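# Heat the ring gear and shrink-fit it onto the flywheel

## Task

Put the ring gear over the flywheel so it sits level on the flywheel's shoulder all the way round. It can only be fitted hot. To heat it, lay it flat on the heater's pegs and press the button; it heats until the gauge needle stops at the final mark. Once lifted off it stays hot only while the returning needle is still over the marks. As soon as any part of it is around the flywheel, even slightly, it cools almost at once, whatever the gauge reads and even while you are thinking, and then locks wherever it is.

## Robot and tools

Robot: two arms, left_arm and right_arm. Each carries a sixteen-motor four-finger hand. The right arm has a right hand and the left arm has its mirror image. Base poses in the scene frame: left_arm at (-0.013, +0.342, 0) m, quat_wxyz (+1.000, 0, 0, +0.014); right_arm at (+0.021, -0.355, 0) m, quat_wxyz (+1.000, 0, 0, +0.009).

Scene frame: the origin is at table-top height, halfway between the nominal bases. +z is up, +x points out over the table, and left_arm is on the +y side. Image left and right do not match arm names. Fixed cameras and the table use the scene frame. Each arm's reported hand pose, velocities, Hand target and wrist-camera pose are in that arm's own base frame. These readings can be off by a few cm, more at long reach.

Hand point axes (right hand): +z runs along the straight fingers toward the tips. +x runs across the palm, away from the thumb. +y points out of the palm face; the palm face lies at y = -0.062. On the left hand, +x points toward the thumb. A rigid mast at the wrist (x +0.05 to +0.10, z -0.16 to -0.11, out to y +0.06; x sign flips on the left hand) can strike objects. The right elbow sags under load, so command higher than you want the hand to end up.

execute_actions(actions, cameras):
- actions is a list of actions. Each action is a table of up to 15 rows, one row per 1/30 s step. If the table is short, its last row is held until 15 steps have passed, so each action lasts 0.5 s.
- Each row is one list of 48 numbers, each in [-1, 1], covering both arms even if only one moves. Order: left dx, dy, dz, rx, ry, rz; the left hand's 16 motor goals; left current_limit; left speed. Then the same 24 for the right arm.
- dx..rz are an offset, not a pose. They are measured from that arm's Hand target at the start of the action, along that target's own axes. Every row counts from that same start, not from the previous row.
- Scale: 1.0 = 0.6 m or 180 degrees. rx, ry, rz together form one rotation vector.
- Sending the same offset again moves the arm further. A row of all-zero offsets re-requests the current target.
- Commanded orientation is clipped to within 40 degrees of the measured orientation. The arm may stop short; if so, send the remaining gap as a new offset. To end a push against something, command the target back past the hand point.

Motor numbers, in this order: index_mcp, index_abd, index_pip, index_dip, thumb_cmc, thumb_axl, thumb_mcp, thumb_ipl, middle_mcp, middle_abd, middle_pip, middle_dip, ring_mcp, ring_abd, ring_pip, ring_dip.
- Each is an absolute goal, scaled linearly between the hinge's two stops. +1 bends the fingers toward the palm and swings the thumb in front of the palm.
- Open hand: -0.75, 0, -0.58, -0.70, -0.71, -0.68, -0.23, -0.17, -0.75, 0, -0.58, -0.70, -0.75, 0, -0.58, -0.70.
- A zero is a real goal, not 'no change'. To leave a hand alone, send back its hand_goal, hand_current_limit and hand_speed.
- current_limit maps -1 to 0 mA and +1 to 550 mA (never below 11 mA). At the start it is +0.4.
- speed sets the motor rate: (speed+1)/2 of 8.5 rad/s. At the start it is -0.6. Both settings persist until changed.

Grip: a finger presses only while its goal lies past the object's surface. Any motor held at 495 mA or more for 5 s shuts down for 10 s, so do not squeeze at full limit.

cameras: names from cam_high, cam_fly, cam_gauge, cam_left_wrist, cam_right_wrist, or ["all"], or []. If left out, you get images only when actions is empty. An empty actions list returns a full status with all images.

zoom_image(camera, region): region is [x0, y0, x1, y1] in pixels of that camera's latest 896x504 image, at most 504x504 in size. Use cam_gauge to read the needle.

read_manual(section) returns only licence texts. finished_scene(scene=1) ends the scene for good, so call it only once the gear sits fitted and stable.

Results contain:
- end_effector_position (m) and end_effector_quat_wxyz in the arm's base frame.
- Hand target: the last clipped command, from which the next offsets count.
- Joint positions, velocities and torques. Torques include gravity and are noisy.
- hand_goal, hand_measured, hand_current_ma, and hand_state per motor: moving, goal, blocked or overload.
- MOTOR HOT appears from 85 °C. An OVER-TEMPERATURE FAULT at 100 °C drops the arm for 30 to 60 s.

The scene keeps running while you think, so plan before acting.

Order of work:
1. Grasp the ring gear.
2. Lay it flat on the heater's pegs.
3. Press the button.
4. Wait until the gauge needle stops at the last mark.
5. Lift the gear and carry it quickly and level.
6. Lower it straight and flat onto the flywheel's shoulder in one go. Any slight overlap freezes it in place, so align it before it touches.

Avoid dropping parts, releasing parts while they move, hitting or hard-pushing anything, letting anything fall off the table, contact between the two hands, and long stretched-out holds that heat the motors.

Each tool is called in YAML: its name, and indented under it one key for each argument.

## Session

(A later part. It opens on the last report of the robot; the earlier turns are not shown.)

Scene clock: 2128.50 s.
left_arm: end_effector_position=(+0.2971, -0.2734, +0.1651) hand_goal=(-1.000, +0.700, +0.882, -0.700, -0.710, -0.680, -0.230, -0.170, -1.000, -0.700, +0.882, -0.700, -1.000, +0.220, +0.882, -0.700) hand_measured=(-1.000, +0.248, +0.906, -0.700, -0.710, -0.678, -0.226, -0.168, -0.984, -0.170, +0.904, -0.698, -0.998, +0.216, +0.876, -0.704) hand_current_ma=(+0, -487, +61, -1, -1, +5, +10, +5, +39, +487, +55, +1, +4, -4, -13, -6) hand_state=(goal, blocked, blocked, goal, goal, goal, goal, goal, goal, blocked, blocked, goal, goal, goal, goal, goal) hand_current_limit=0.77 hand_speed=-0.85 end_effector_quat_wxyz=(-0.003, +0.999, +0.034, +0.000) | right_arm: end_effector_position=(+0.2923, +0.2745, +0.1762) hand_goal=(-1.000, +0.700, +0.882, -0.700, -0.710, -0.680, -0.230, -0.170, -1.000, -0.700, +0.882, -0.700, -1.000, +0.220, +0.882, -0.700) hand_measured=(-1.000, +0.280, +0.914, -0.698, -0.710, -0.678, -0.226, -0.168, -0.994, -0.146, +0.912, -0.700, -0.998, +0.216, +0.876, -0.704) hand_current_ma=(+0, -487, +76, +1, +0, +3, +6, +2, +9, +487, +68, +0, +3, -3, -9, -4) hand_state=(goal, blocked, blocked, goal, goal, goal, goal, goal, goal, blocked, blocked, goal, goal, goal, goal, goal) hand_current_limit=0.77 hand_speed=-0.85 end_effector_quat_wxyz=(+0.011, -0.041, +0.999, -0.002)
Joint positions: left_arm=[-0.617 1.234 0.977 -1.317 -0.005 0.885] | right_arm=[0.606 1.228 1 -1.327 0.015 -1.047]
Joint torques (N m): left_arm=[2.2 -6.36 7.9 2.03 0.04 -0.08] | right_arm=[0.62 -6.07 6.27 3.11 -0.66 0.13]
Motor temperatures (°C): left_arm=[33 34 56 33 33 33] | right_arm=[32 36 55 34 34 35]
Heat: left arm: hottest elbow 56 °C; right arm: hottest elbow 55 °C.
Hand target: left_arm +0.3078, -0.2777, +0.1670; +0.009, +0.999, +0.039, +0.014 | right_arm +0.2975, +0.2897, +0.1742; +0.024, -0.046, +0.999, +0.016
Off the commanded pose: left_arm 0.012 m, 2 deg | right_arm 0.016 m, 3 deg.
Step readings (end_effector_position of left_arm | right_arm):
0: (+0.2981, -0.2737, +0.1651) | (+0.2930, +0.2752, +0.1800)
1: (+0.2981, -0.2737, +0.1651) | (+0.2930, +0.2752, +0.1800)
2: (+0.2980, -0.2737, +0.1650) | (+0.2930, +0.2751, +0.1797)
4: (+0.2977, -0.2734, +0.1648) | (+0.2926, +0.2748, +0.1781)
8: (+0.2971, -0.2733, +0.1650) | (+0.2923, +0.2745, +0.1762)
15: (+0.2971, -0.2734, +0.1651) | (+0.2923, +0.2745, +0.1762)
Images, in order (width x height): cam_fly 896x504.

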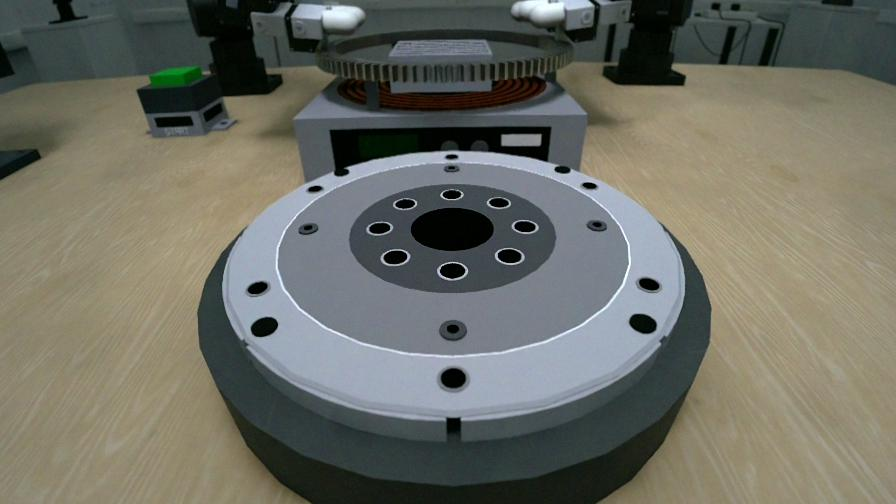

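execute_actions:
  actions:
    - [[-0.01,0,0,0.004,-0.004,0,-1,0.7,0.882,-0.7,-0.71,-0.68,-0.23,-0.17,-1,-0.7,0.882,-0.7,-1,0.22,0.882,-0.7,0.77,-0.85,0.003,-0.0133,0,0.003,0.005,0,-1,0.7,0.882,-0.7,-0.71,-0.68,-0.23,-0.17,-1,-0.7,0.882,-0.7,-1,0.22,0.882,-0.7,0.77,-0.85]]
    - [[0,0,0,0,0,0,-1,-0.2,0.882,-0.7,-0.71,-0.68,-0.23,-0.17,-1,0.2,0.882,-0.7,-1,0.22,0.882,-0.7,0.4,-0.92,0,0,0,0,0,0,-1,-0.2,0.882,-0.7,-0.71,-0.68,-0.23,-0.17,-1,0.2,0.882,-0.7,-1,0.22,0.882,-0.7,0.4,-0.92]]
    - [[0,0,0,0,0,0,-1,-0.2,0.882,-0.7,-0.71,-0.68,-0.23,-0.17,-1,0.2,0.882,-0.7,-1,0.22,0.882,-0.7,0.4,-0.8,0,0,0,0,0,0,-1,-0.2,0.882,-0.7,-0.71,-0.68,-0.23,-0.17,-1,0.2,0.882,-0.7,-1,0.22,0.882,-0.7,0.4,-0.8]]
  cameras: ["cam_fly","cam_high","cam_left_wrist","cam_right_wrist"]

zoom_image:
  camera: "cam_fly"
  region: [230, 0, 610, 180]

zoom_image:
  camera: "cam_high"
  region: [350, 130, 490, 260]

Scene clock: 2147.90 s.
left_arm: end_effector_position=(+0.2987, -0.2748, +0.1659) hand_goal=(-1.000, -0.200, +0.882, -0.700, -0.710, -0.680, -0.230, -0.170, -1.000, +0.200, +0.882, -0.700, -1.000, +0.220, +0.882, -0.700) hand_measured=(-1.000, -0.196, +0.882, -0.700, -0.710, -0.678, -0.226, -0.168, -0.996, +0.196, +0.882, -0.700, -0.998, +0.216, +0.876, -0.704) hand_current_ma=(+0, +6, +0, -1, -1, +5, +10, +5, +8, -5, +0, -1, +4, -4, -13, -6) hand_state=(goal, goal, goal, goal, goal, goal, goal, goal, goal, goal, goal, goal, goal, goal, goal, goal) hand_current_limit=0.40 hand_speed=-0.80 end_effector_quat_wxyz=(+0.000, +0.999, +0.037, +0.002) | right_arm: end_effector_position=(+0.2940, +0.2790, +0.1783) hand_goal=(-1.000, -0.200, +0.882, -0.700, -0.710, -0.680, -0.230, -0.170, -1.000, +0.200, +0.882, -0.700, -1.000, +0.220, +0.882, -0.700) hand_measured=(-0.994, -0.188, +0.892, -0.698, -0.710, -0.678, -0.226, -0.168, -0.998, +0.190, +0.892, -0.702, -0.998, +0.216, +0.876, -0.704) hand_current_ma=(+10, +19, +15, +1, +0, +3, +6, +2, +2, -12, +17, -2, +3, -3, -9, -4) hand_state=(goal, goal, goal, goal, goal, goal, goal, goal, goal, goal, goal, goal, goal, goal, goal, goal) hand_current_limit=0.40 hand_speed=-0.80 end_effector_quat_wxyz=(+0.013, -0.042, +0.999, +0.009)
Joint positions: left_arm=[-0.618 1.234 0.977 -1.31 -0.002 0.879] | right_arm=[0.605 1.228 1 -1.311 -0.001 -1.049]
Joint torques (N m): left_arm=[0.56 -6.36 8.25 1.17 -0.06 -0.22] | right_arm=[-0.5 -6.71 6.26 1.44 -0.11 0.04]
Motor temperatures (°C): left_arm=[33 34 55 33 33 33] | right_arm=[32 36 54 35 35 35]
Heat: left arm: hottest elbow 55 °C; right arm: hottest elbow 54 °C.
Hand target: left_arm +0.3019, -0.2780, +0.1668; +0.003, +0.999, +0.040, +0.008 | right_arm +0.2965, +0.2816, +0.1739; +0.016, -0.045, +0.999, +0.011
Off the commanded pose: left_arm 0.005 m, 1 deg | right_arm 0.006 m, 1 deg.
Step readings (end_effector_position of left_arm | right_arm):
0: (+0.2971, -0.2734, +0.1651) | (+0.2923, +0.2745, +0.1762)
1: (+0.2971, -0.2734, +0.1651) | (+0.2923, +0.2745, +0.1762)
2: (+0.2971, -0.2734, +0.1651) | (+0.2923, +0.2745, +0.1762)
4: (+0.2971, -0.2734, +0.1651) | (+0.2923, +0.2745, +0.1762)
8: (+0.2971, -0.2734, +0.1651) | (+0.2923, +0.2745, +0.1762)
15: (+0.2969, -0.2736, +0.1651) | (+0.2923, +0.2745, +0.1762)
16: (+0.2969, -0.2736, +0.1651) | (+0.2923, +0.2745, +0.1762)
17: (+0.2969, -0.2736, +0.1651) | (+0.2924, +0.2744, +0.1762)
19: (+0.2969, -0.2736, +0.1651) | (+0.2924, +0.2744, +0.1762)
23: (+0.2969, -0.2736, +0.1651) | (+0.2922, +0.2745, +0.1763)
30: (+0.2967, -0.2739, +0.1653) | (+0.2918, +0.2750, +0.1765)
31: (+0.2968, -0.2739, +0.1653) | (+0.2918, +0.2752, +0.1765)
32: (+0.2968, -0.2740, +0.1654) | (+0.2919, +0.2757, +0.1768)
34: (+0.2974, -0.2743, +0.1655) | (+0.2924, +0.2773, +0.1775)
38: (+0.2985, -0.2748, +0.1658) | (+0.2923, +0.2773, +0.1775)
45: (+0.2986, -0.2749, +0.1659) | (+0.2940, +0.2788, +0.1782)
Images, in order (width x height): cam_high 896x504, cam_fly 896x504, cam_left_wrist 896x504, cam_right_wrist 896x504.

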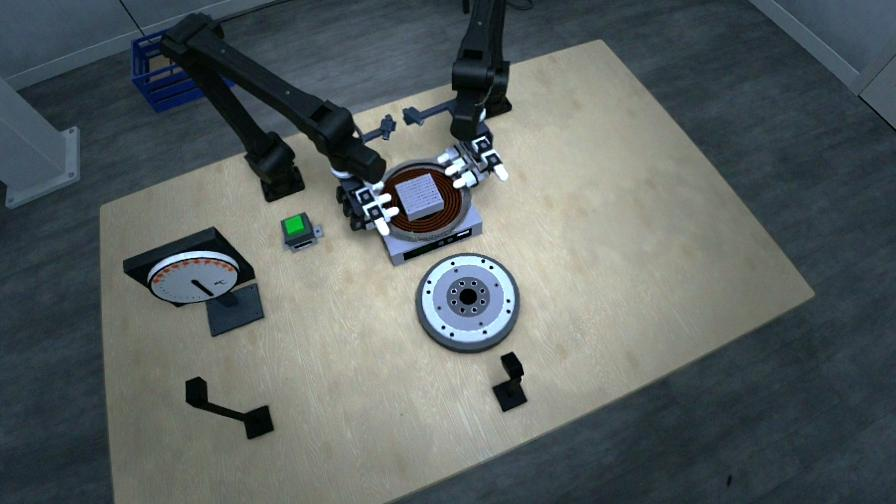

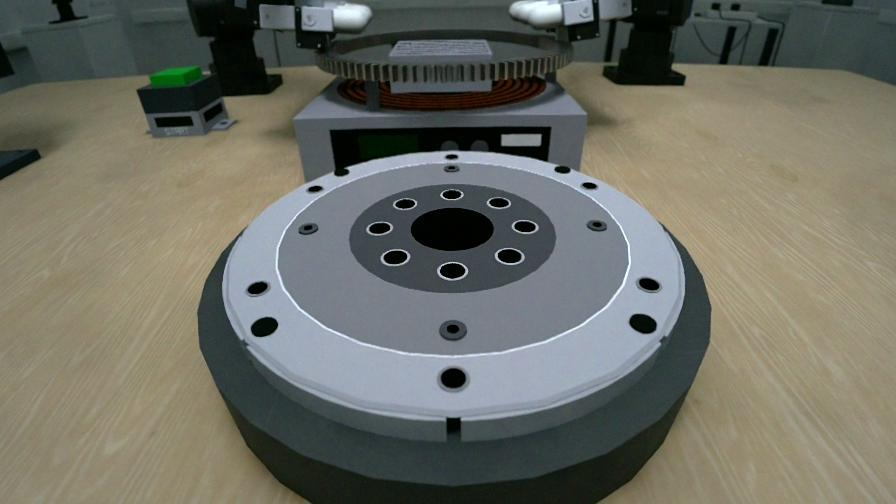

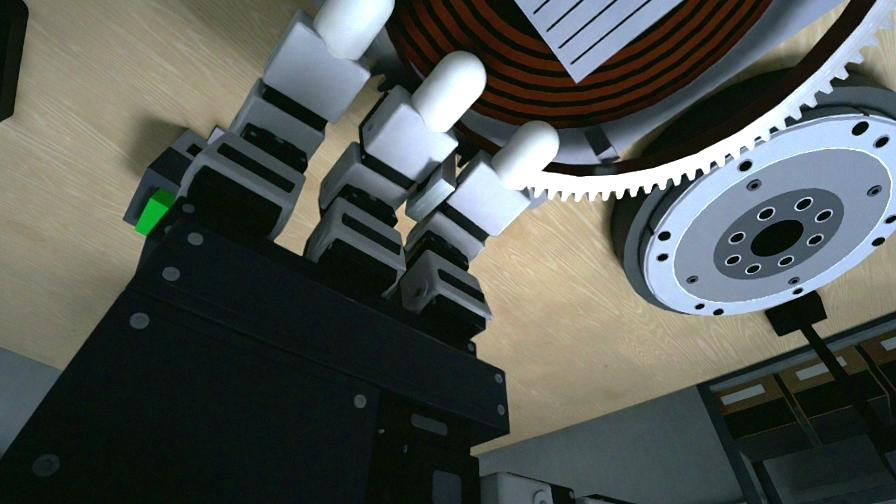

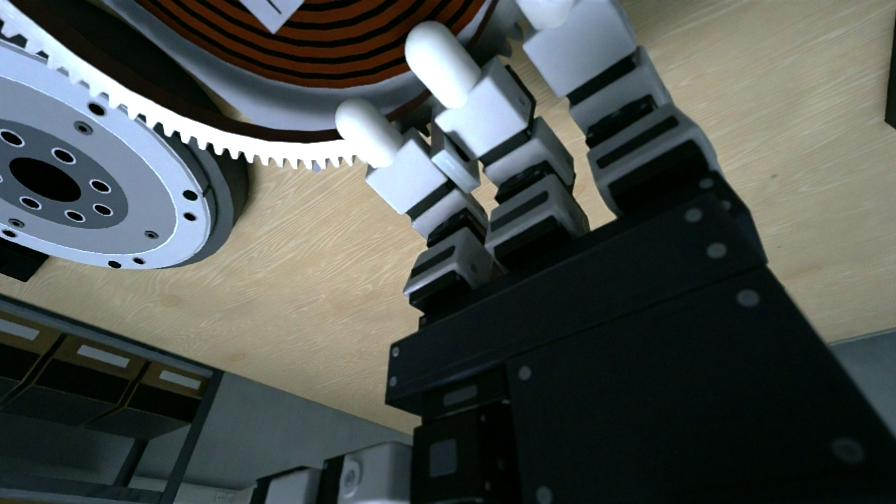

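Scaled by 1.326 from the camera's 896x504 image, which has a finer 1280x720 frame.

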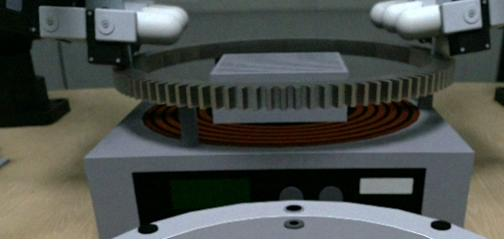

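Scaled by 3.600 from the camera's 896x504 image, which has a finer 1280x720 frame.

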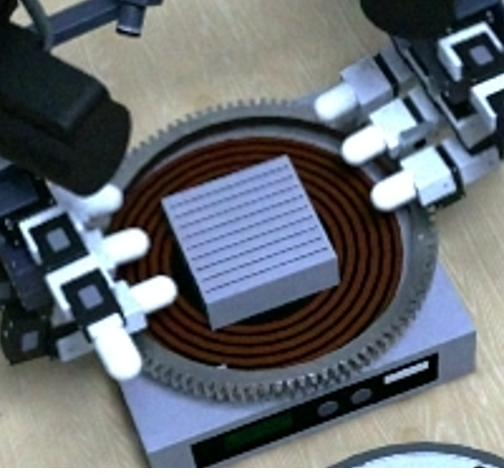

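execute_actions:
  actions: []
  cameras: ["all"]

Scene clock: 2169.47 s.
left_arm: end_effector_position=(+0.2987, -0.2748, +0.1659) hand_goal=(-1.000, -0.200, +0.882, -0.700, -0.710, -0.680, -0.230, -0.170, -1.000, +0.200, +0.882, -0.700, -1.000, +0.220, +0.882, -0.700) hand_measured=(-1.000, -0.196, +0.882, -0.700, -0.710, -0.678, -0.226, -0.168, -0.996, +0.196, +0.882, -0.700, -0.998, +0.216, +0.876, -0.704) hand_current_ma=(+0, +6, +0, -1, -1, +5, +10, +5, +8, -5, +0, -1, +4, -4, -13, -6) hand_state=(goal, goal, goal, goal, goal, goal, goal, goal, goal, goal, goal, goal, goal, goal, goal, goal) hand_current_limit=0.40 hand_speed=-0.80 end_effector_quat_wxyz=(+0.000, +0.999, +0.037, +0.002) | right_arm: end_effector_position=(+0.2940, +0.2790, +0.1783) hand_goal=(-1.000, -0.200, +0.882, -0.700, -0.710, -0.680, -0.230, -0.170, -1.000, +0.200, +0.882, -0.700, -1.000, +0.220, +0.882, -0.700) hand_measured=(-0.994, -0.188, +0.892, -0.698, -0.710, -0.678, -0.226, -0.168, -0.998, +0.190, +0.892, -0.702, -0.998, +0.216, +0.876, -0.704) hand_current_ma=(+10, +19, +15, +1, +0, +3, +6, +2, +2, -12, +17, -2, +3, -3, -9, -4) hand_state=(goal, goal, goal, goal, goal, goal, goal, goal, goal, goal, goal, goal, goal, goal, goal, goal) hand_current_limit=0.40 hand_speed=-0.80 end_effector_quat_wxyz=(+0.013, -0.042, +0.999, +0.009)
Joint positions: left_arm=[-0.618 1.234 0.977 -1.31 -0.002 0.879] | right_arm=[0.605 1.228 1 -1.311 -0.001 -1.049]
Joint velocities: within noise
Joint torques (N m): left_arm=[0.5 -6.95 8.03 1.07 -0.12 -0.23] | right_arm=[-1.73 -5.71 6.31 1.52 -0.11 0.06]
Motor temperatures (°C): left_arm=[33 34 54 33 33 33] | right_arm=[32 36 53 34 34 35]
Heat: left arm: hottest elbow 54 °C; right arm: hottest elbow 53 °C.
Hand target: left_arm +0.3019, -0.2780, +0.1668; +0.003, +0.999, +0.040, +0.008 | right_arm +0.2965, +0.2816, +0.1739; +0.016, -0.045, +0.999, +0.011
Off the commanded pose: left_arm 0.005 m, 1 deg | right_arm 0.006 m, 1 deg.

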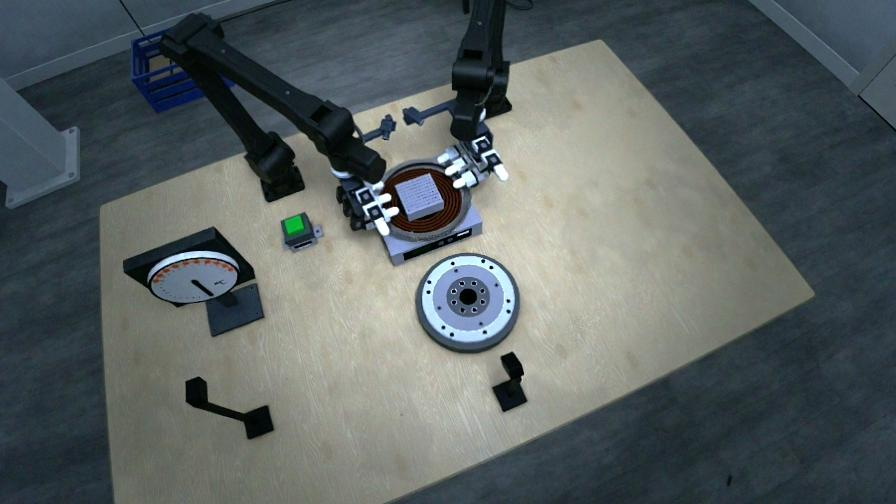

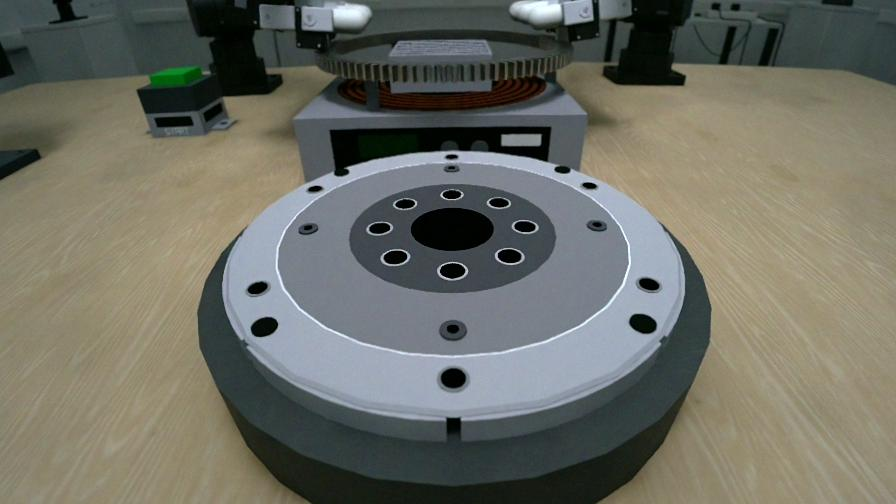

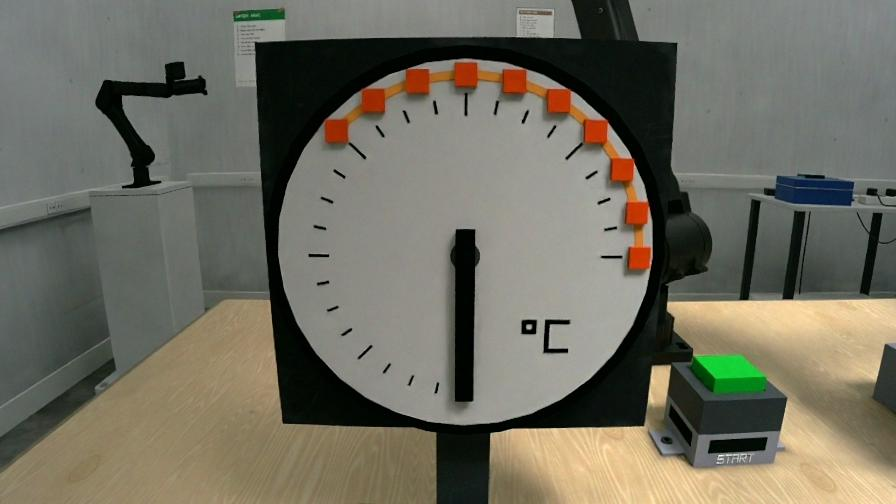

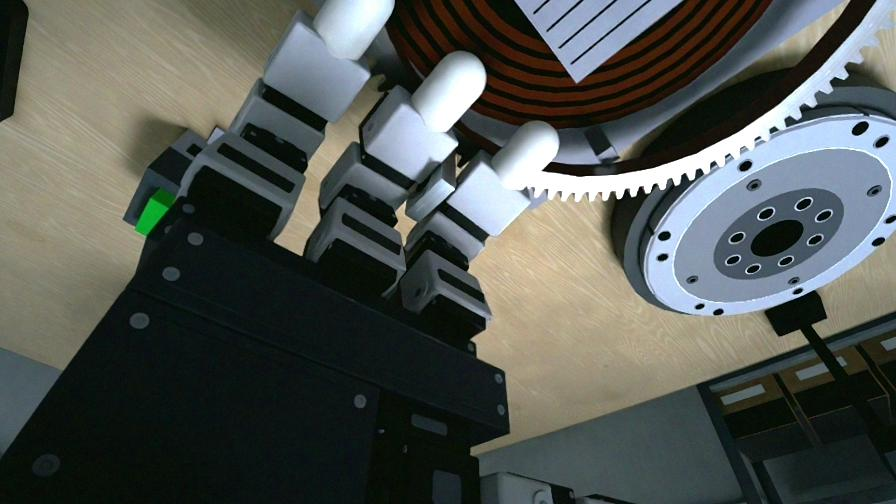

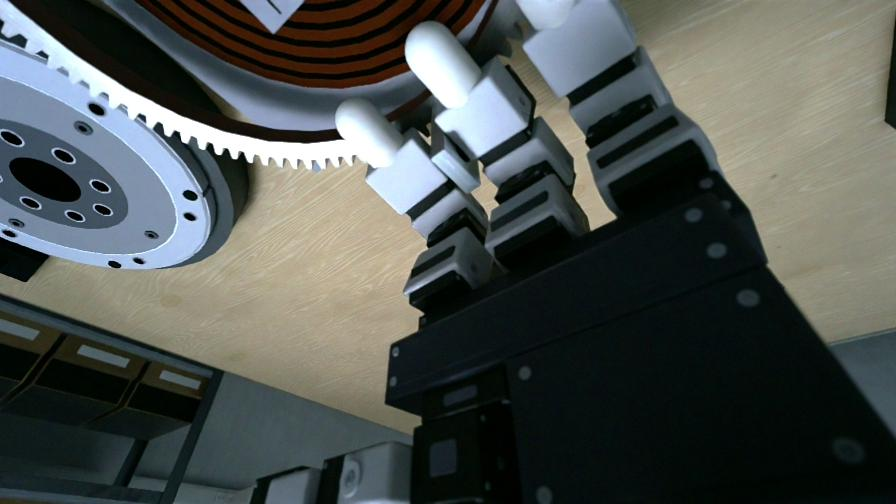

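zoom_image:
  camera: "cam_fly"
  region: [230, 0, 610, 180]

zoom_image:
  camera: "cam_high"
  region: [350, 130, 490, 260]

Scaled by 1.326 from the camera's 896x504 image, which has a finer 1280x720 frame.

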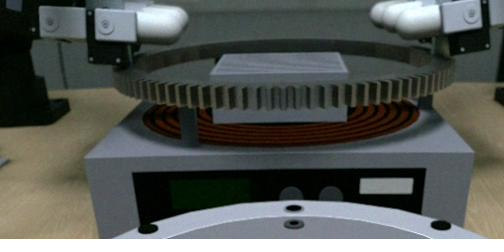

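Scaled by 3.600 from the camera's 896x504 image, which has a finer 1280x720 frame.

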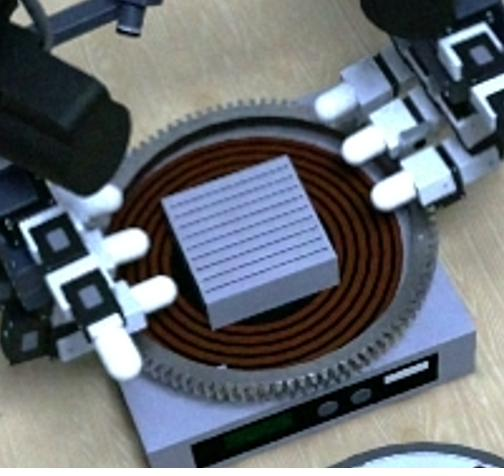

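execute_actions:
  actions:
    - [[0,0,0,0,0,0,-1,-0.2,0.882,-0.7,-0.71,-0.68,-0.23,-0.17,-1,0.2,0.882,-0.7,-1,0.22,0.882,-0.7,0.4,-0.8,-0.0305,0.0177,-0.0471,-0.0104,-0.0179,0,-1,-0.2,0.882,-0.7,-0.71,-0.68,-0.23,-0.17,-1,0.2,0.882,-0.7,-1,0.22,0.882,-0.7,0.4,-0.8]]
    - [[0,0,0,0,0,0,-1,-0.2,0.882,-0.7,-0.71,-0.68,-0.23,-0.17,-1,0.2,0.882,-0.7,-1,0.22,0.882,-0.7,0.4,-0.8,0,0,-0.02,0,0,0,-1,-0.2,0.882,-0.7,-0.71,-0.68,-0.23,-0.17,-1,0.2,0.882,-0.7,-1,0.22,0.882,-0.7,0.4,-0.8]]
    - [[0,0,0,0,0,0,-1,-0.2,0.882,-0.7,-0.71,-0.68,-0.23,-0.17,-1,0.2,0.882,-0.7,-1,0.22,0.882,-0.7,0.4,-0.8,0,0,-0.02,0,0,0,-1,-0.2,0.882,-0.7,-0.71,-0.68,-0.23,-0.17,-1,0.2,0.882,-0.7,-1,0.22,0.882,-0.7,0.4,-0.8]]
  cameras: ["cam_high","cam_fly"]

Scene clock: 2201.43 s.
left_arm: end_effector_position=(+0.2987, -0.2748, +0.1659) hand_goal=(-1.000, -0.200, +0.882, -0.700, -0.710, -0.680, -0.230, -0.170, -1.000, +0.200, +0.882, -0.700, -1.000, +0.220, +0.882, -0.700) hand_measured=(-1.000, -0.196, +0.882, -0.700, -0.710, -0.678, -0.226, -0.168, -0.996, +0.196, +0.882, -0.700, -0.998, +0.216, +0.876, -0.704) hand_current_ma=(+0, +6, +0, -1, -1, +5, +10, +5, +8, -5, +0, -1, +4, -4, -13, -6) hand_state=(goal, goal, goal, goal, goal, goal, goal, goal, goal, goal, goal, goal, goal, goal, goal, goal) hand_current_limit=0.40 hand_speed=-0.80 end_effector_quat_wxyz=(+0.000, +0.999, +0.037, +0.002) | right_arm: end_effector_position=(+0.2944, +0.2800, +0.1907) hand_goal=(-1.000, -0.200, +0.882, -0.700, -0.710, -0.680, -0.230, -0.170, -1.000, +0.200, +0.882, -0.700, -1.000, +0.220, +0.882, -0.700) hand_measured=(-0.996, -0.196, +0.882, -0.698, -0.710, -0.678, -0.226, -0.168, -0.998, +0.198, +0.876, -0.702, -0.998, +0.216, +0.876, -0.704) hand_current_ma=(+7, +3, +0, +1, +0, +3, +6, +2, +1, -1, -8, -2, +3, -3, -9, -4) hand_state=(goal, goal, goal, goal, goal, goal, goal, goal, goal, goal, goal, goal, goal, goal, goal, goal) hand_current_limit=0.40 hand_speed=-0.80 end_effector_quat_wxyz=(+0.009, -0.043, +0.999, +0.008)
Joint positions: left_arm=[-0.618 1.234 0.977 -1.31 -0.002 0.879] | right_arm=[0.605 1.228 1.034 -1.352 -0.004 -1.05]
Joint torques (N m): left_arm=[0.44 -6.18 8.13 0.99 -0.08 -0.3] | right_arm=[-0.62 -8.53 11.38 0.29 -0.03 0.03]
Heat: left arm: hottest elbow 53 °C; right arm: hottest elbow 53 °C.
Hand target: left_arm +0.3019, -0.2780, +0.1668; +0.003, +0.999, +0.040, +0.008 | right_arm +0.3109, +0.2917, +0.2268; +0.043, -0.045, +0.998, +0.029
Off the commanded pose: left_arm 0.005 m, 1 deg | right_arm 0.041 m, 5 deg.
Step readings (end_effector_position of left_arm | right_arm):
0: (+0.2987, -0.2748, +0.1659) | (+0.2940, +0.2790, +0.1783)
1: (+0.2987, -0.2748, +0.1659) | (+0.2940, +0.2790, +0.1783)
2: (+0.2987, -0.2748, +0.1659) | (+0.2940, +0.2790, +0.1783)
4: (+0.2987, -0.2748, +0.1659) | (+0.2940, +0.2790, +0.1783)
8: (+0.2987, -0.2748, +0.1659) | (+0.2941, +0.2790, +0.1785)
15: (+0.2987, -0.2748, +0.1659) | (+0.2940, +0.2791, +0.1785)
16: (+0.2987, -0.2748, +0.1659) | (+0.2941, +0.2792, +0.1786)
17: (+0.2987, -0.2748, +0.1659) | (+0.2943, +0.2793, +0.1790)
19: (+0.2987, -0.2748, +0.1659) | (+0.2942, +0.2795, +0.1795)
23: (+0.2987, -0.2748, +0.1659) | (+0.2943, +0.2797, +0.1806)
30: (+0.2987, -0.2748, +0.1659) | (+0.2943, +0.2798, +0.1817)
31: (+0.2987, -0.2748, +0.1659) | (+0.2943, +0.2798, +0.1819)
32: (+0.2987, -0.2748, +0.1659) | (+0.2943, +0.2797, +0.1822)
34: (+0.2987, -0.2748, +0.1659) | (+0.2943, +0.2798, +0.1848)
38: (+0.2987, -0.2748, +0.1659) | (+0.2943, +0.2800, +0.1892)
45: (+0.2987, -0.2748, +0.1659) | (+0.2943, +0.2800, +0.1905)
Images, in order (width x height): cam_high 896x504, cam_fly 896x504.

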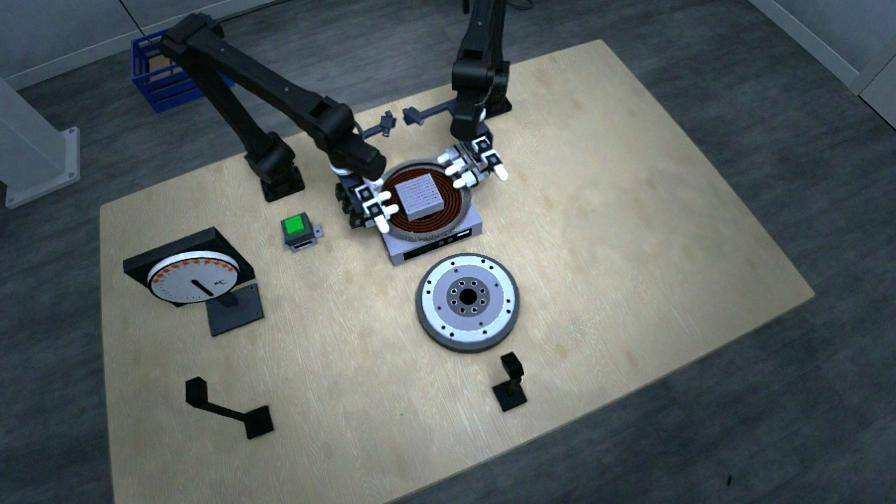

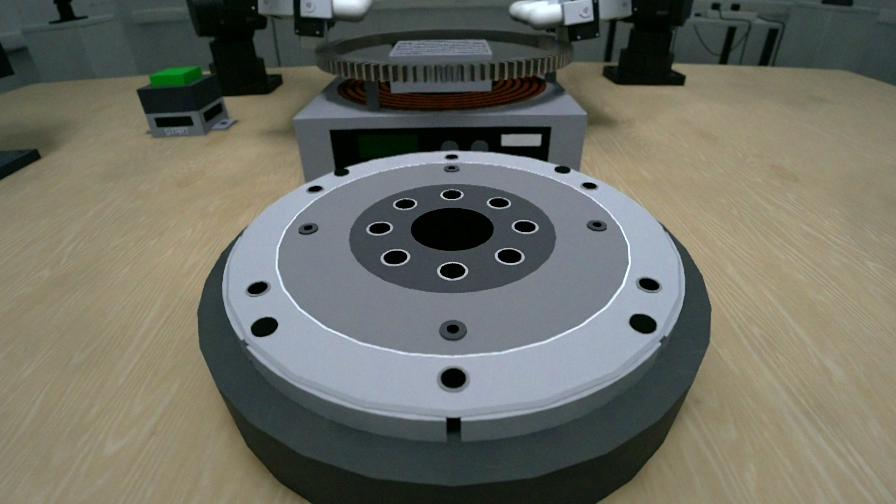

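execute_actions:
  actions:
    - [[0,0,0,0,0,0,-1,-0.2,0.882,-0.7,-0.71,-0.68,-0.23,-0.17,-1,0.2,0.882,-0.7,-1,0.22,0.882,-0.7,0.4,-0.8,0,0,-0.025,0,0,0,-1,-0.2,0.882,-0.7,-0.71,-0.68,-0.23,-0.17,-1,0.2,0.882,-0.7,-1,0.22,0.882,-0.7,0.4,-0.8]]
    - [[0,0,0,0,0,0,-1,-0.2,0.882,-0.7,-0.71,-0.68,-0.23,-0.17,-1,0.2,0.882,-0.7,-1,0.22,0.882,-0.7,0.4,-0.8,0,0,-0.03,0,0,0,-1,-0.2,0.882,-0.7,-0.71,-0.68,-0.23,-0.17,-1,0.2,0.882,-0.7,-1,0.22,0.882,-0.7,0.4,-0.8]]
    - [[0,0,0,0,0,0,-1,-0.2,0.882,-0.7,-0.71,-0.68,-0.23,-0.17,-1,0.2,0.882,-0.7,-1,0.22,0.882,-0.7,0.4,-0.8,0,0,-0.04,0,0,0,-1,-0.2,0.882,-0.7,-0.71,-0.68,-0.23,-0.17,-1,0.2,0.882,-0.7,-1,0.22,0.882,-0.7,0.4,-0.8]]
    - [[0,0,0,0,0,0,-1,-0.2,0.882,-0.7,-0.71,-0.68,-0.23,-0.17,-1,0.2,0.882,-0.7,-1,0.22,0.882,-0.7,0.4,-0.8,0,0,-0.05,0,0,0,-1,-0.2,0.882,-0.7,-0.71,-0.68,-0.23,-0.17,-1,0.2,0.882,-0.7,-1,0.22,0.882,-0.7,0.4,-0.8]]
  cameras: ["cam_fly","cam_left_wrist"]

Scene clock: 2215.00 s.
left_arm: end_effector_position=(+0.2987, -0.2748, +0.1659) hand_goal=(-1.000, -0.200, +0.882, -0.700, -0.710, -0.680, -0.230, -0.170, -1.000, +0.200, +0.882, -0.700, -1.000, +0.220, +0.882, -0.700) hand_measured=(-1.000, -0.196, +0.882, -0.700, -0.710, -0.678, -0.226, -0.168, -0.996, +0.196, +0.882, -0.700, -0.998, +0.216, +0.876, -0.704) hand_current_ma=(+0, +6, +0, -1, -1, +5, +10, +5, +8, -5, +0, -1, +4, -4, -13, -6) hand_state=(goal, goal, goal, goal, goal, goal, goal, goal, goal, goal, goal, goal, goal, goal, goal, goal) hand_current_limit=0.40 hand_speed=-0.80 end_effector_quat_wxyz=(+0.000, +0.999, +0.037, +0.002) | right_arm: end_effector_position=(+0.2961, +0.2811, +0.2848) hand_goal=(-1.000, -0.200, +0.882, -0.700, -0.710, -0.680, -0.230, -0.170, -1.000, +0.200, +0.882, -0.700, -1.000, +0.220, +0.882, -0.700) hand_measured=(-0.996, -0.196, +0.882, -0.698, -0.710, -0.678, -0.226, -0.168, -0.998, +0.200, +0.876, -0.702, -0.998, +0.216, +0.876, -0.704) hand_current_ma=(+5, +3, +0, +1, +0, +3, +6, +2, +1, +0, -8, -2, +3, -3, -9, -4) hand_state=(goal, goal, goal, goal, goal, goal, goal, goal, goal, goal, goal, goal, goal, goal, goal, goal) hand_current_limit=0.40 hand_speed=-0.80 end_effector_quat_wxyz=(+0.021, -0.043, +0.999, +0.015)
Joint positions: left_arm=[-0.618 1.234 0.977 -1.31 -0.002 0.879] | right_arm=[0.605 1.199 1.253 -1.573 -0.004 -1.05]
Joint torques (N m): left_arm=[0.56 -7 8.14 0.88 -0.08 -0.18] | right_arm=[-0.85 -7.53 10.81 0.13 -0.1 0.07]
Motor temperatures (°C): left_arm=[33 34 53 33 33 33] | right_arm=[32 36 56 34 34 35]
Heat: left arm: hottest elbow 53 °C; right arm: hottest elbow 56 °C.
Hand target: left_arm +0.3019, -0.2780, +0.1668; +0.003, +0.999, +0.040, +0.008 | right_arm +0.3035, +0.2864, +0.3133; +0.043, -0.045, +0.998, +0.029
Off the commanded pose: left_arm 0.005 m, 1 deg | right_arm 0.030 m, 3 deg.
Step readings (end_effector_position of left_arm | right_arm):
0: (+0.2987, -0.2748, +0.1659) | (+0.2943, +0.2800, +0.1907)
1: (+0.2987, -0.2748, +0.1659) | (+0.2943, +0.2800, +0.1907)
2: (+0.2987, -0.2748, +0.1659) | (+0.2943, +0.2799, +0.1915)
4: (+0.2987, -0.2748, +0.1659) | (+0.2947, +0.2802, +0.1949)
8: (+0.2987, -0.2748, +0.1659) | (+0.2963, +0.2814, +0.2057)
15: (+0.2987, -0.2748, +0.1659) | (+0.2969, +0.2817, +0.2106)
16: (+0.2987, -0.2748, +0.1659) | (+0.2969, +0.2818, +0.2108)
17: (+0.2987, -0.2748, +0.1659) | (+0.2965, +0.2815, +0.2113)
19: (+0.2987, -0.2748, +0.1659) | (+0.2960, +0.2811, +0.2143)
23: (+0.2987, -0.2748, +0.1659) | (+0.2979, +0.2824, +0.2244)
30: (+0.2987, -0.2748, +0.1659) | (+0.2983, +0.2827, +0.2297)
31: (+0.2987, -0.2748, +0.1659) | (+0.2982, +0.2826, +0.2297)
32: (+0.2987, -0.2748, +0.1659) | (+0.2975, +0.2821, +0.2305)
34: (+0.2987, -0.2748, +0.1659) | (+0.2960, +0.2810, +0.2338)
38: (+0.2987, -0.2748, +0.1659) | (+0.2971, +0.2818, +0.2466)
45: (+0.2987, -0.2748, +0.1659) | (+0.2976, +0.2822, +0.2543)
46: (+0.2987, -0.2748, +0.1659) | (+0.2974, +0.2820, +0.2544)
47: (+0.2987, -0.2748, +0.1659) | (+0.2965, +0.2814, +0.2554)
49: (+0.2987, -0.2748, +0.1659) | (+0.2945, +0.2800, +0.2597)
53: (+0.2987, -0.2748, +0.1659) | (+0.2962, +0.2812, +0.2763)
60: (+0.2987, -0.2748, +0.1659) | (+0.2966, +0.2815, +0.2850)
Images, in order (width x height): cam_fly 896x504, cam_left_wrist 896x504.

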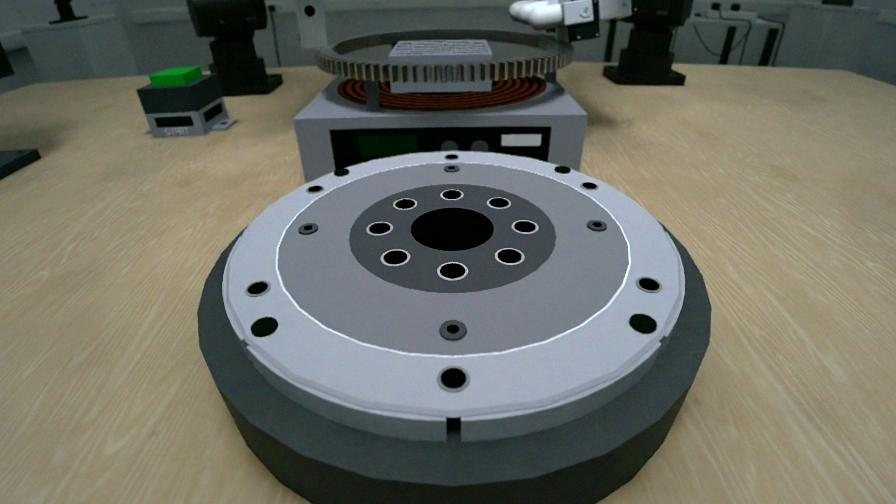

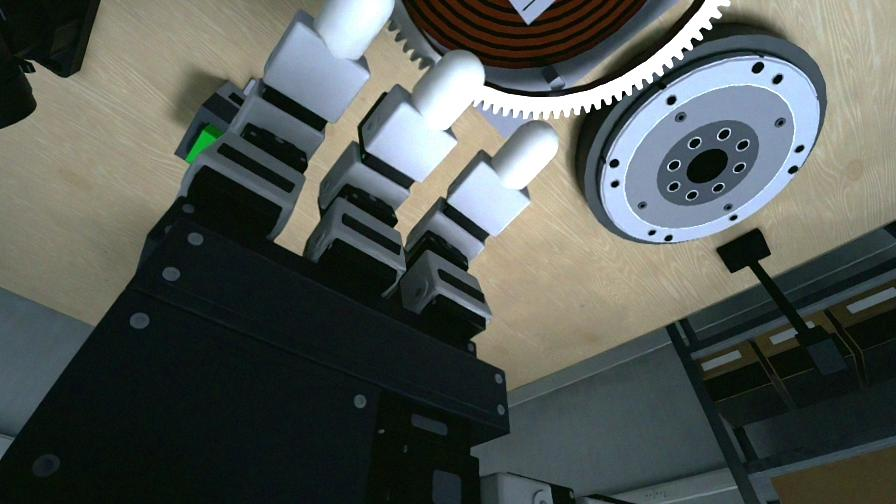

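execute_actions:
  actions:
    - [[0,0,0,0,0,0,-1,-0.2,0.882,-0.7,-0.71,-0.68,-0.23,-0.17,-1,0.2,0.882,-0.7,-1,0.22,0.882,-0.7,0.4,-0.8,0.030,-0.063,0,0,0,0,-1,-0.2,0.882,-0.7,0.56,-0.68,-0.23,-0.17,-0.75,0.0,-0.58,-0.7,-1,0.22,0.882,-0.7,0.4,-0.6]]
    - [[0,0,0,0,0,0,-1,-0.2,0.882,-0.7,-0.71,-0.68,-0.23,-0.17,-1,0.2,0.882,-0.7,-1,0.22,0.882,-0.7,0.4,-0.8,0.030,-0.063,0,0,0,0,-1,-0.2,0.882,-0.7,0.56,-0.68,-0.23,-0.17,-0.75,0.0,-0.58,-0.7,-1,0.22,0.882,-0.7,0.4,-0.6]]
    - [[0,0,0,0,0,0,-1,-0.2,0.882,-0.7,-0.71,-0.68,-0.23,-0.17,-1,0.2,0.882,-0.7,-1,0.22,0.882,-0.7,0.4,-0.8,0.030,-0.063,0,0,0,0,-1,-0.2,0.882,-0.7,0.56,-0.68,-0.23,-0.17,-0.75,0.0,-0.58,-0.7,-1,0.22,0.882,-0.7,0.4,-0.6]]
    - [[0,0,0,0,0,0,-1,-0.2,0.882,-0.7,-0.71,-0.68,-0.23,-0.17,-1,0.2,0.882,-0.7,-1,0.22,0.882,-0.7,0.4,-0.8,0.030,-0.063,0,0,0,0,-1,-0.2,0.882,-0.7,0.56,-0.68,-0.23,-0.17,-0.75,0.0,-0.58,-0.7,-1,0.22,0.882,-0.7,0.4,-0.6]]
  cameras: ["cam_high","cam_gauge","cam_left_wrist"]

Scene clock: 2235.03 s.
left_arm: end_effector_position=(+0.2987, -0.2748, +0.1659) hand_goal=(-1.000, -0.200, +0.882, -0.700, -0.710, -0.680, -0.230, -0.170, -1.000, +0.200, +0.882, -0.700, -1.000, +0.220, +0.882, -0.700) hand_measured=(-1.000, -0.196, +0.882, -0.700, -0.710, -0.678, -0.226, -0.168, -0.996, +0.196, +0.882, -0.700, -0.998, +0.216, +0.876, -0.704) hand_current_ma=(+0, +6, +0, -1, -1, +5, +10, +5, +8, -5, +0, -1, +4, -4, -13, -6) hand_state=(goal, goal, goal, goal, goal, goal, goal, goal, goal, goal, goal, goal, goal, goal, goal, goal) hand_current_limit=0.40 hand_speed=-0.80 end_effector_quat_wxyz=(+0.000, +0.999, +0.037, +0.002) | right_arm: end_effector_position=(+0.2516, +0.1320, +0.3021) hand_goal=(-1.000, -0.200, +0.882, -0.700, +0.560, -0.680, -0.230, -0.170, -0.750, +0.000, -0.580, -0.700, -1.000, +0.220, +0.882, -0.700) hand_measured=(-0.998, -0.196, +0.882, -0.698, +0.558, -0.678, -0.226, -0.168, -0.750, +0.002, -0.578, -0.702, -0.998, +0.216, +0.876, -0.704) hand_current_ma=(+2, +3, +0, +1, -1, +3, +6, +2, +0, +2, +3, -2, +2, -3, -8, -4) hand_state=(goal, goal, goal, goal, goal, goal, goal, goal, goal, goal, goal, goal, goal, goal, goal, goal) hand_current_limit=0.40 hand_speed=-0.60 end_effector_quat_wxyz=(+0.051, -0.044, +0.997, +0.028)
Joint positions: left_arm=[-0.618 1.234 0.977 -1.31 -0.002 0.879] | right_arm=[0.16 0.899 1.089 -1.653 -0.045 -1.496]
Joint torques (N m): left_arm=[-0.62 -6.18 8.24 0.98 -0.12 -0.21] | right_arm=[-1.2 -2.84 6.05 0.01 -0.27 0]
Motor temperatures (°C): left_arm=[33 34 52 33 33 33] | right_arm=[32 36 57 34 34 35]
Heat: left arm: hottest elbow 52 °C; right arm: hottest elbow 57 °C.
Hand target: left_arm +0.3019, -0.2780, +0.1668; +0.003, +0.999, +0.040, +0.008 | right_arm +0.2462, +0.1298, +0.2989; +0.043, -0.045, +0.998, +0.028
Off the commanded pose: left_arm 0.005 m, 1 deg | right_arm 0.007 m, 1 deg.
Step readings (end_effector_position of left_arm | right_arm):
0: (+0.2987, -0.2748, +0.1659) | (+0.2960, +0.2811, +0.2848)
1: (+0.2987, -0.2748, +0.1659) | (+0.2960, +0.2811, +0.2848)
2: (+0.2987, -0.2748, +0.1659) | (+0.2960, +0.2802, +0.2854)
4: (+0.2987, -0.2748, +0.1659) | (+0.2965, +0.2758, +0.2892)
8: (+0.2987, -0.2748, +0.1659) | (+0.2976, +0.2597, +0.3061)
15: (+0.2987, -0.2748, +0.1659) | (+0.2939, +0.2509, +0.3170)
16: (+0.2987, -0.2748, +0.1659) | (+0.2934, +0.2507, +0.3161)
17: (+0.2987, -0.2748, +0.1659) | (+0.2929, +0.2486, +0.3145)
19: (+0.2987, -0.2748, +0.1659) | (+0.2893, +0.2419, +0.3090)
23: (+0.2987, -0.2748, +0.1659) | (+0.2841, +0.2195, +0.3027)
30: (+0.2987, -0.2748, +0.1659) | (+0.2806, +0.2121, +0.3090)
31: (+0.2987, -0.2748, +0.1659) | (+0.2804, +0.2119, +0.3089)
32: (+0.2987, -0.2748, +0.1659) | (+0.2799, +0.2101, +0.3080)
34: (+0.2987, -0.2748, +0.1659) | (+0.2767, +0.2025, +0.3042)
38: (+0.2987, -0.2748, +0.1659) | (+0.2708, +0.1793, +0.3011)
45: (+0.2987, -0.2748, +0.1659) | (+0.2668, +0.1722, +0.3061)
46: (+0.2987, -0.2748, +0.1659) | (+0.2664, +0.1721, +0.3059)
47: (+0.2987, -0.2748, +0.1659) | (+0.2658, +0.1702, +0.3052)
49: (+0.2987, -0.2748, +0.1659) | (+0.2630, +0.1622, +0.3021)
53: (+0.2987, -0.2748, +0.1659) | (+0.2574, +0.1392, +0.2988)
60: (+0.2987, -0.2748, +0.1659) | (+0.2531, +0.1322, +0.3021)
Images, in order (width x height): cam_high 896x504, cam_gauge 896x504, cam_left_wrist 896x504.

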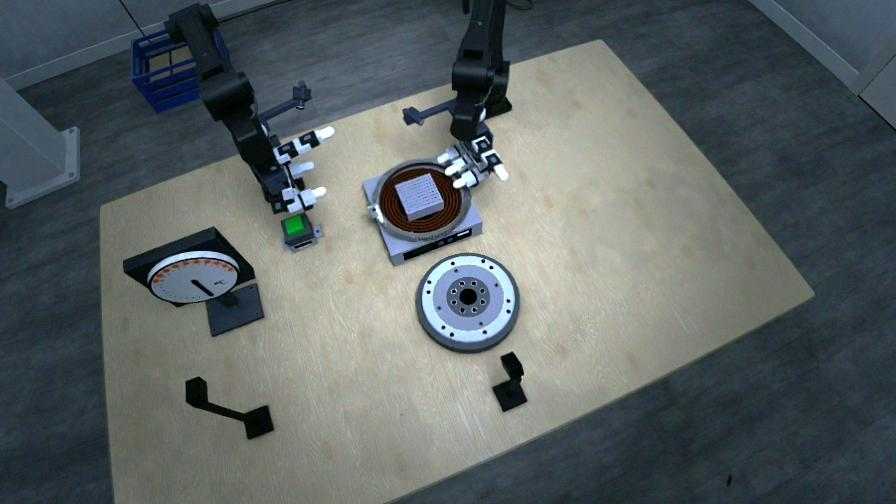

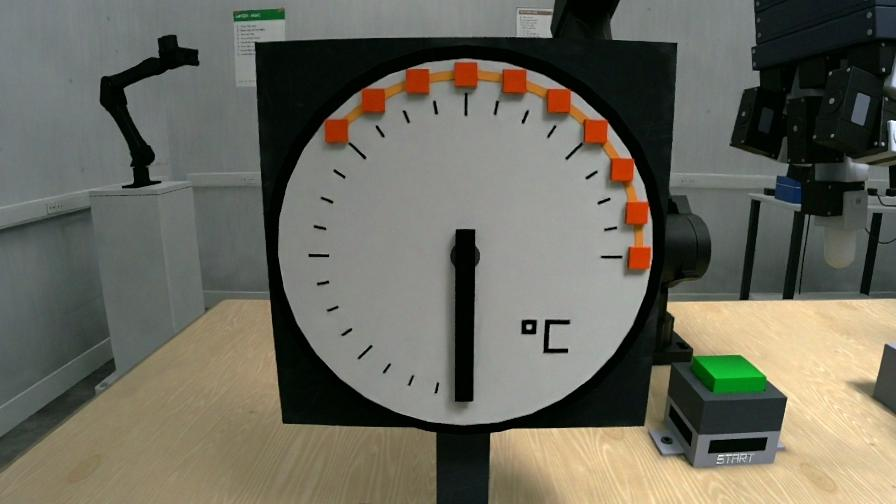

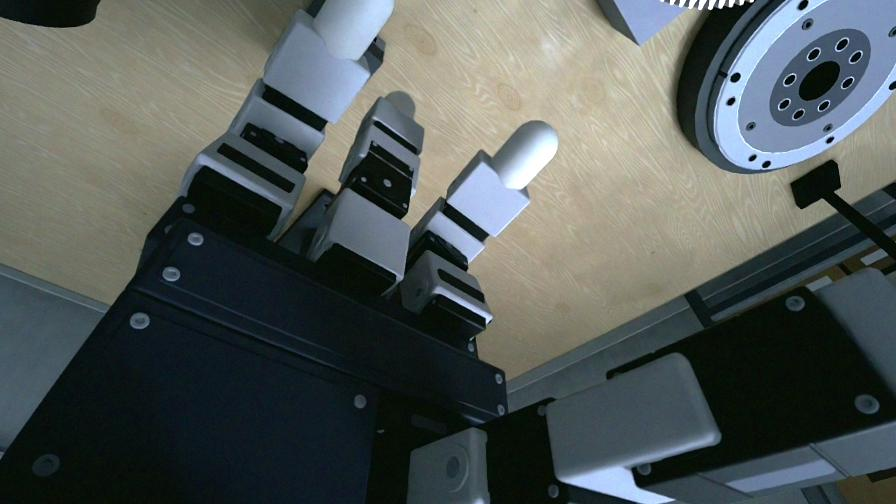

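execute_actions:
  actions:
    - [[0,0,0,0,0,0,-1,-0.2,0.882,-0.7,-0.71,-0.68,-0.23,-0.17,-1,0.2,0.882,-0.7,-1,0.22,0.882,-0.7,0.4,-0.8,0.045,-0.0415,0.028,0,0,0,-1,-0.2,0.882,-0.7,0.56,-0.68,-0.23,-0.17,-0.75,0.0,-0.58,-0.7,-1,0.22,0.882,-0.7,0.4,-0.6]]
    - [[0,0,0,0,0,0,-1,-0.2,0.882,-0.7,-0.71,-0.68,-0.23,-0.17,-1,0.2,0.882,-0.7,-1,0.22,0.882,-0.7,0.4,-0.8,0.0455,-0.0415,0.028,0,0,0,-1,-0.2,0.882,-0.7,0.56,-0.68,-0.23,-0.17,-0.75,0.0,-0.58,-0.7,-1,0.22,0.882,-0.7,0.4,-0.6]]
  cameras: ["cam_high","cam_gauge","cam_left_wrist","cam_fly"]

Scene clock: 2253.80 s.
left_arm: end_effector_position=(+0.2987, -0.2748, +0.1659) hand_goal=(-1.000, -0.200, +0.882, -0.700, -0.710, -0.680, -0.230, -0.170, -1.000, +0.200, +0.882, -0.700, -1.000, +0.220, +0.882, -0.700) hand_measured=(-1.000, -0.196, +0.882, -0.700, -0.710, -0.678, -0.226, -0.168, -0.996, +0.196, +0.882, -0.700, -0.998, +0.216, +0.876, -0.704) hand_current_ma=(+0, +6, +0, -1, -1, +5, +10, +5, +8, -5, +0, -1, +4, -4, -13, -6) hand_state=(goal, goal, goal, goal, goal, goal, goal, goal, goal, goal, goal, goal, goal, goal, goal, goal) hand_current_limit=0.40 hand_speed=-0.80 end_effector_quat_wxyz=(+0.000, +0.999, +0.037, +0.002) | right_arm: end_effector_position=(+0.2032, +0.0782, +0.2611) hand_goal=(-1.000, -0.200, +0.882, -0.700, +0.560, -0.680, -0.230, -0.170, -0.750, +0.000, -0.580, -0.700, -1.000, +0.220, +0.882, -0.700) hand_measured=(-0.998, -0.198, +0.882, -0.698, +0.558, -0.678, -0.226, -0.168, -0.750, +0.002, -0.578, -0.702, -0.998, +0.216, +0.876, -0.704) hand_current_ma=(+1, +3, +0, +1, -1, +3, +6, +2, +0, +2, +3, -2, +1, -3, -8, -4) hand_state=(goal, goal, goal, goal, goal, goal, goal, goal, goal, goal, goal, goal, goal, goal, goal, goal) hand_current_limit=0.40 hand_speed=-0.60 end_effector_quat_wxyz=(+0.046, -0.044, +0.998, +0.027)
Joint positions: left_arm=[-0.618 1.234 0.977 -1.31 -0.002 0.879] | right_arm=[-0.103 0.75 0.915 -1.653 -0.066 -1.758]
Joint torques (N m): left_arm=[-0.44 -5.95 8.13 0.96 -0.09 -0.24] | right_arm=[-1.32 -1.73 6.22 0.47 -0.4 0.01]
Motor temperatures (°C): left_arm=[33 34 52 33 33 33] | right_arm=[32 36 55 34 34 35]
Heat: left arm: hottest elbow 52 °C; right arm: hottest elbow 55 °C.
Hand target: left_arm +0.3019, -0.2780, +0.1668; +0.003, +0.999, +0.040, +0.008 | right_arm +0.1998, +0.0775, +0.2581; +0.043, -0.046, +0.998, +0.028
Off the commanded pose: left_arm 0.005 m, 1 deg | right_arm 0.005 m, 0 deg.
Step readings (end_effector_position of left_arm | right_arm):
0: (+0.2987, -0.2748, +0.1659) | (+0.2515, +0.1320, +0.3021)
1: (+0.2987, -0.2748, +0.1659) | (+0.2513, +0.1318, +0.3017)
2: (+0.2987, -0.2748, +0.1659) | (+0.2501, +0.1310, +0.3003)
4: (+0.2987, -0.2748, +0.1659) | (+0.2441, +0.1250, +0.2924)
8: (+0.2987, -0.2748, +0.1659) | (+0.2325, +0.1108, +0.2798)
15: (+0.2987, -0.2748, +0.1659) | (+0.2285, +0.1052, +0.2814)
16: (+0.2987, -0.2748, +0.1659) | (+0.2280, +0.1050, +0.2810)
17: (+0.2987, -0.2748, +0.1659) | (+0.2269, +0.1036, +0.2795)
19: (+0.2987, -0.2748, +0.1659) | (+0.2206, +0.0982, +0.2722)
23: (+0.2987, -0.2748, +0.1659) | (+0.2092, +0.0843, +0.2600)
30: (+0.2987, -0.2748, +0.1659) | (+0.2049, +0.0784, +0.2611)
Images, in order (width x height): cam_high 896x504, cam_fly 896x504, cam_gauge 896x504, cam_left_wrist 896x504.

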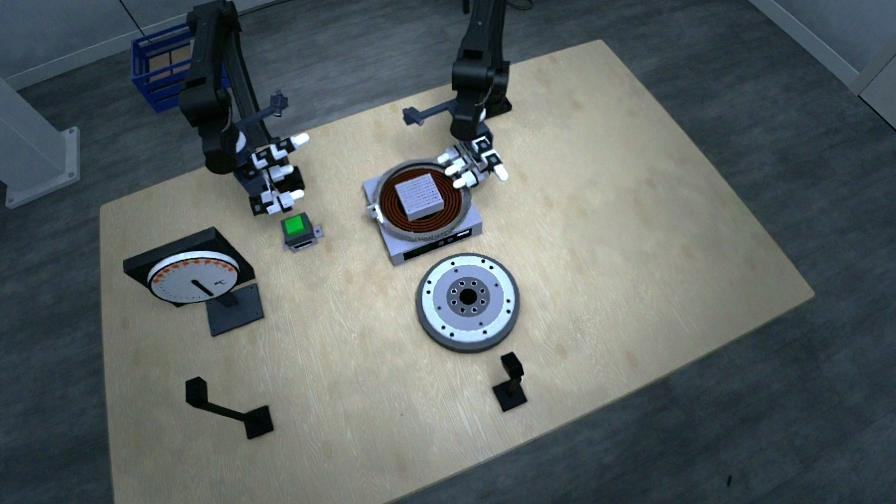

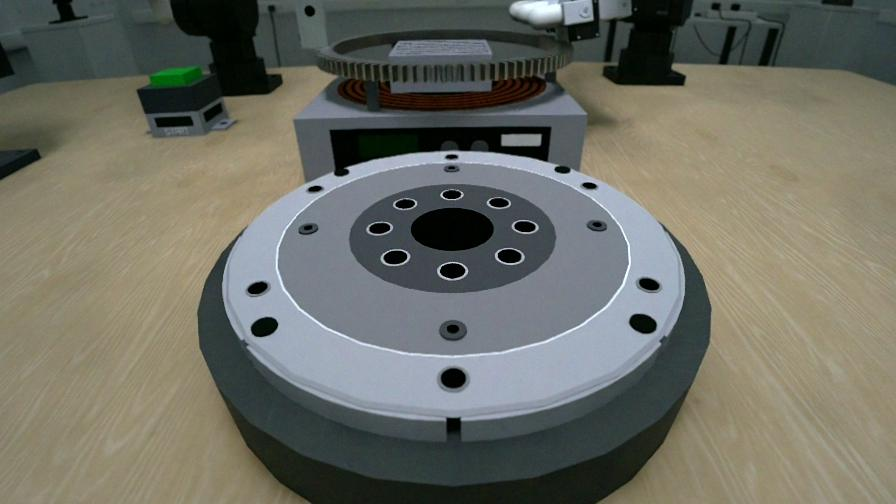

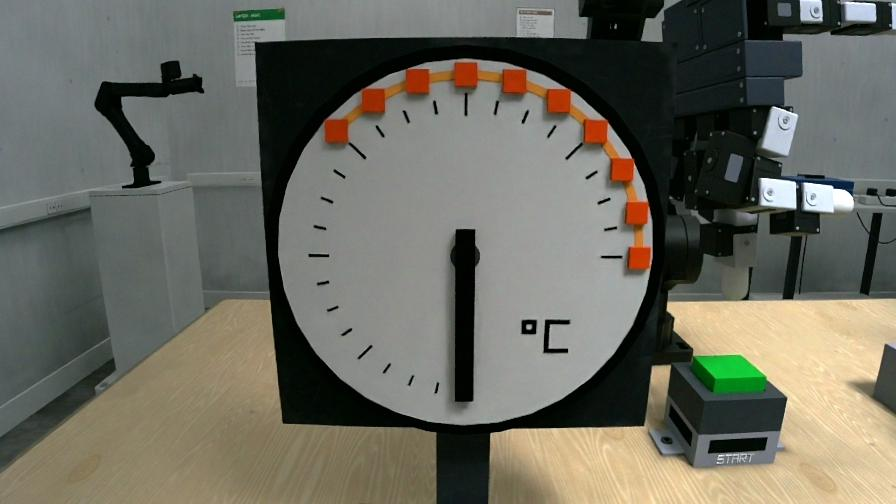

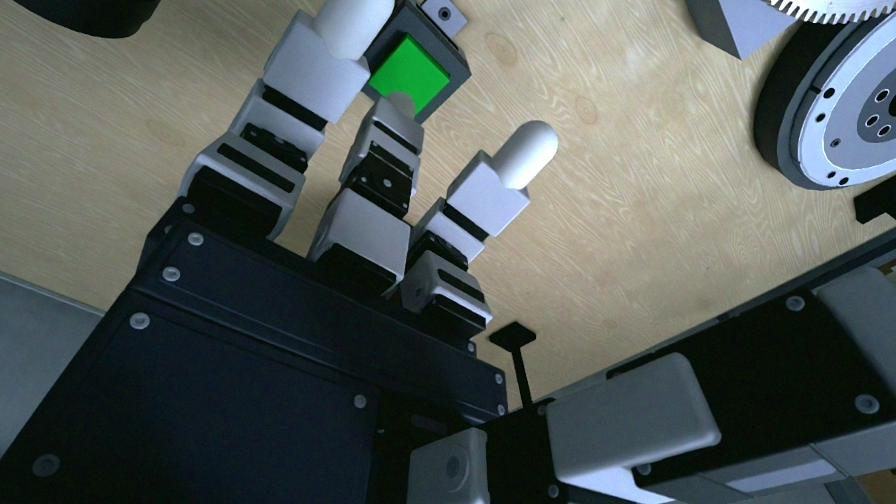

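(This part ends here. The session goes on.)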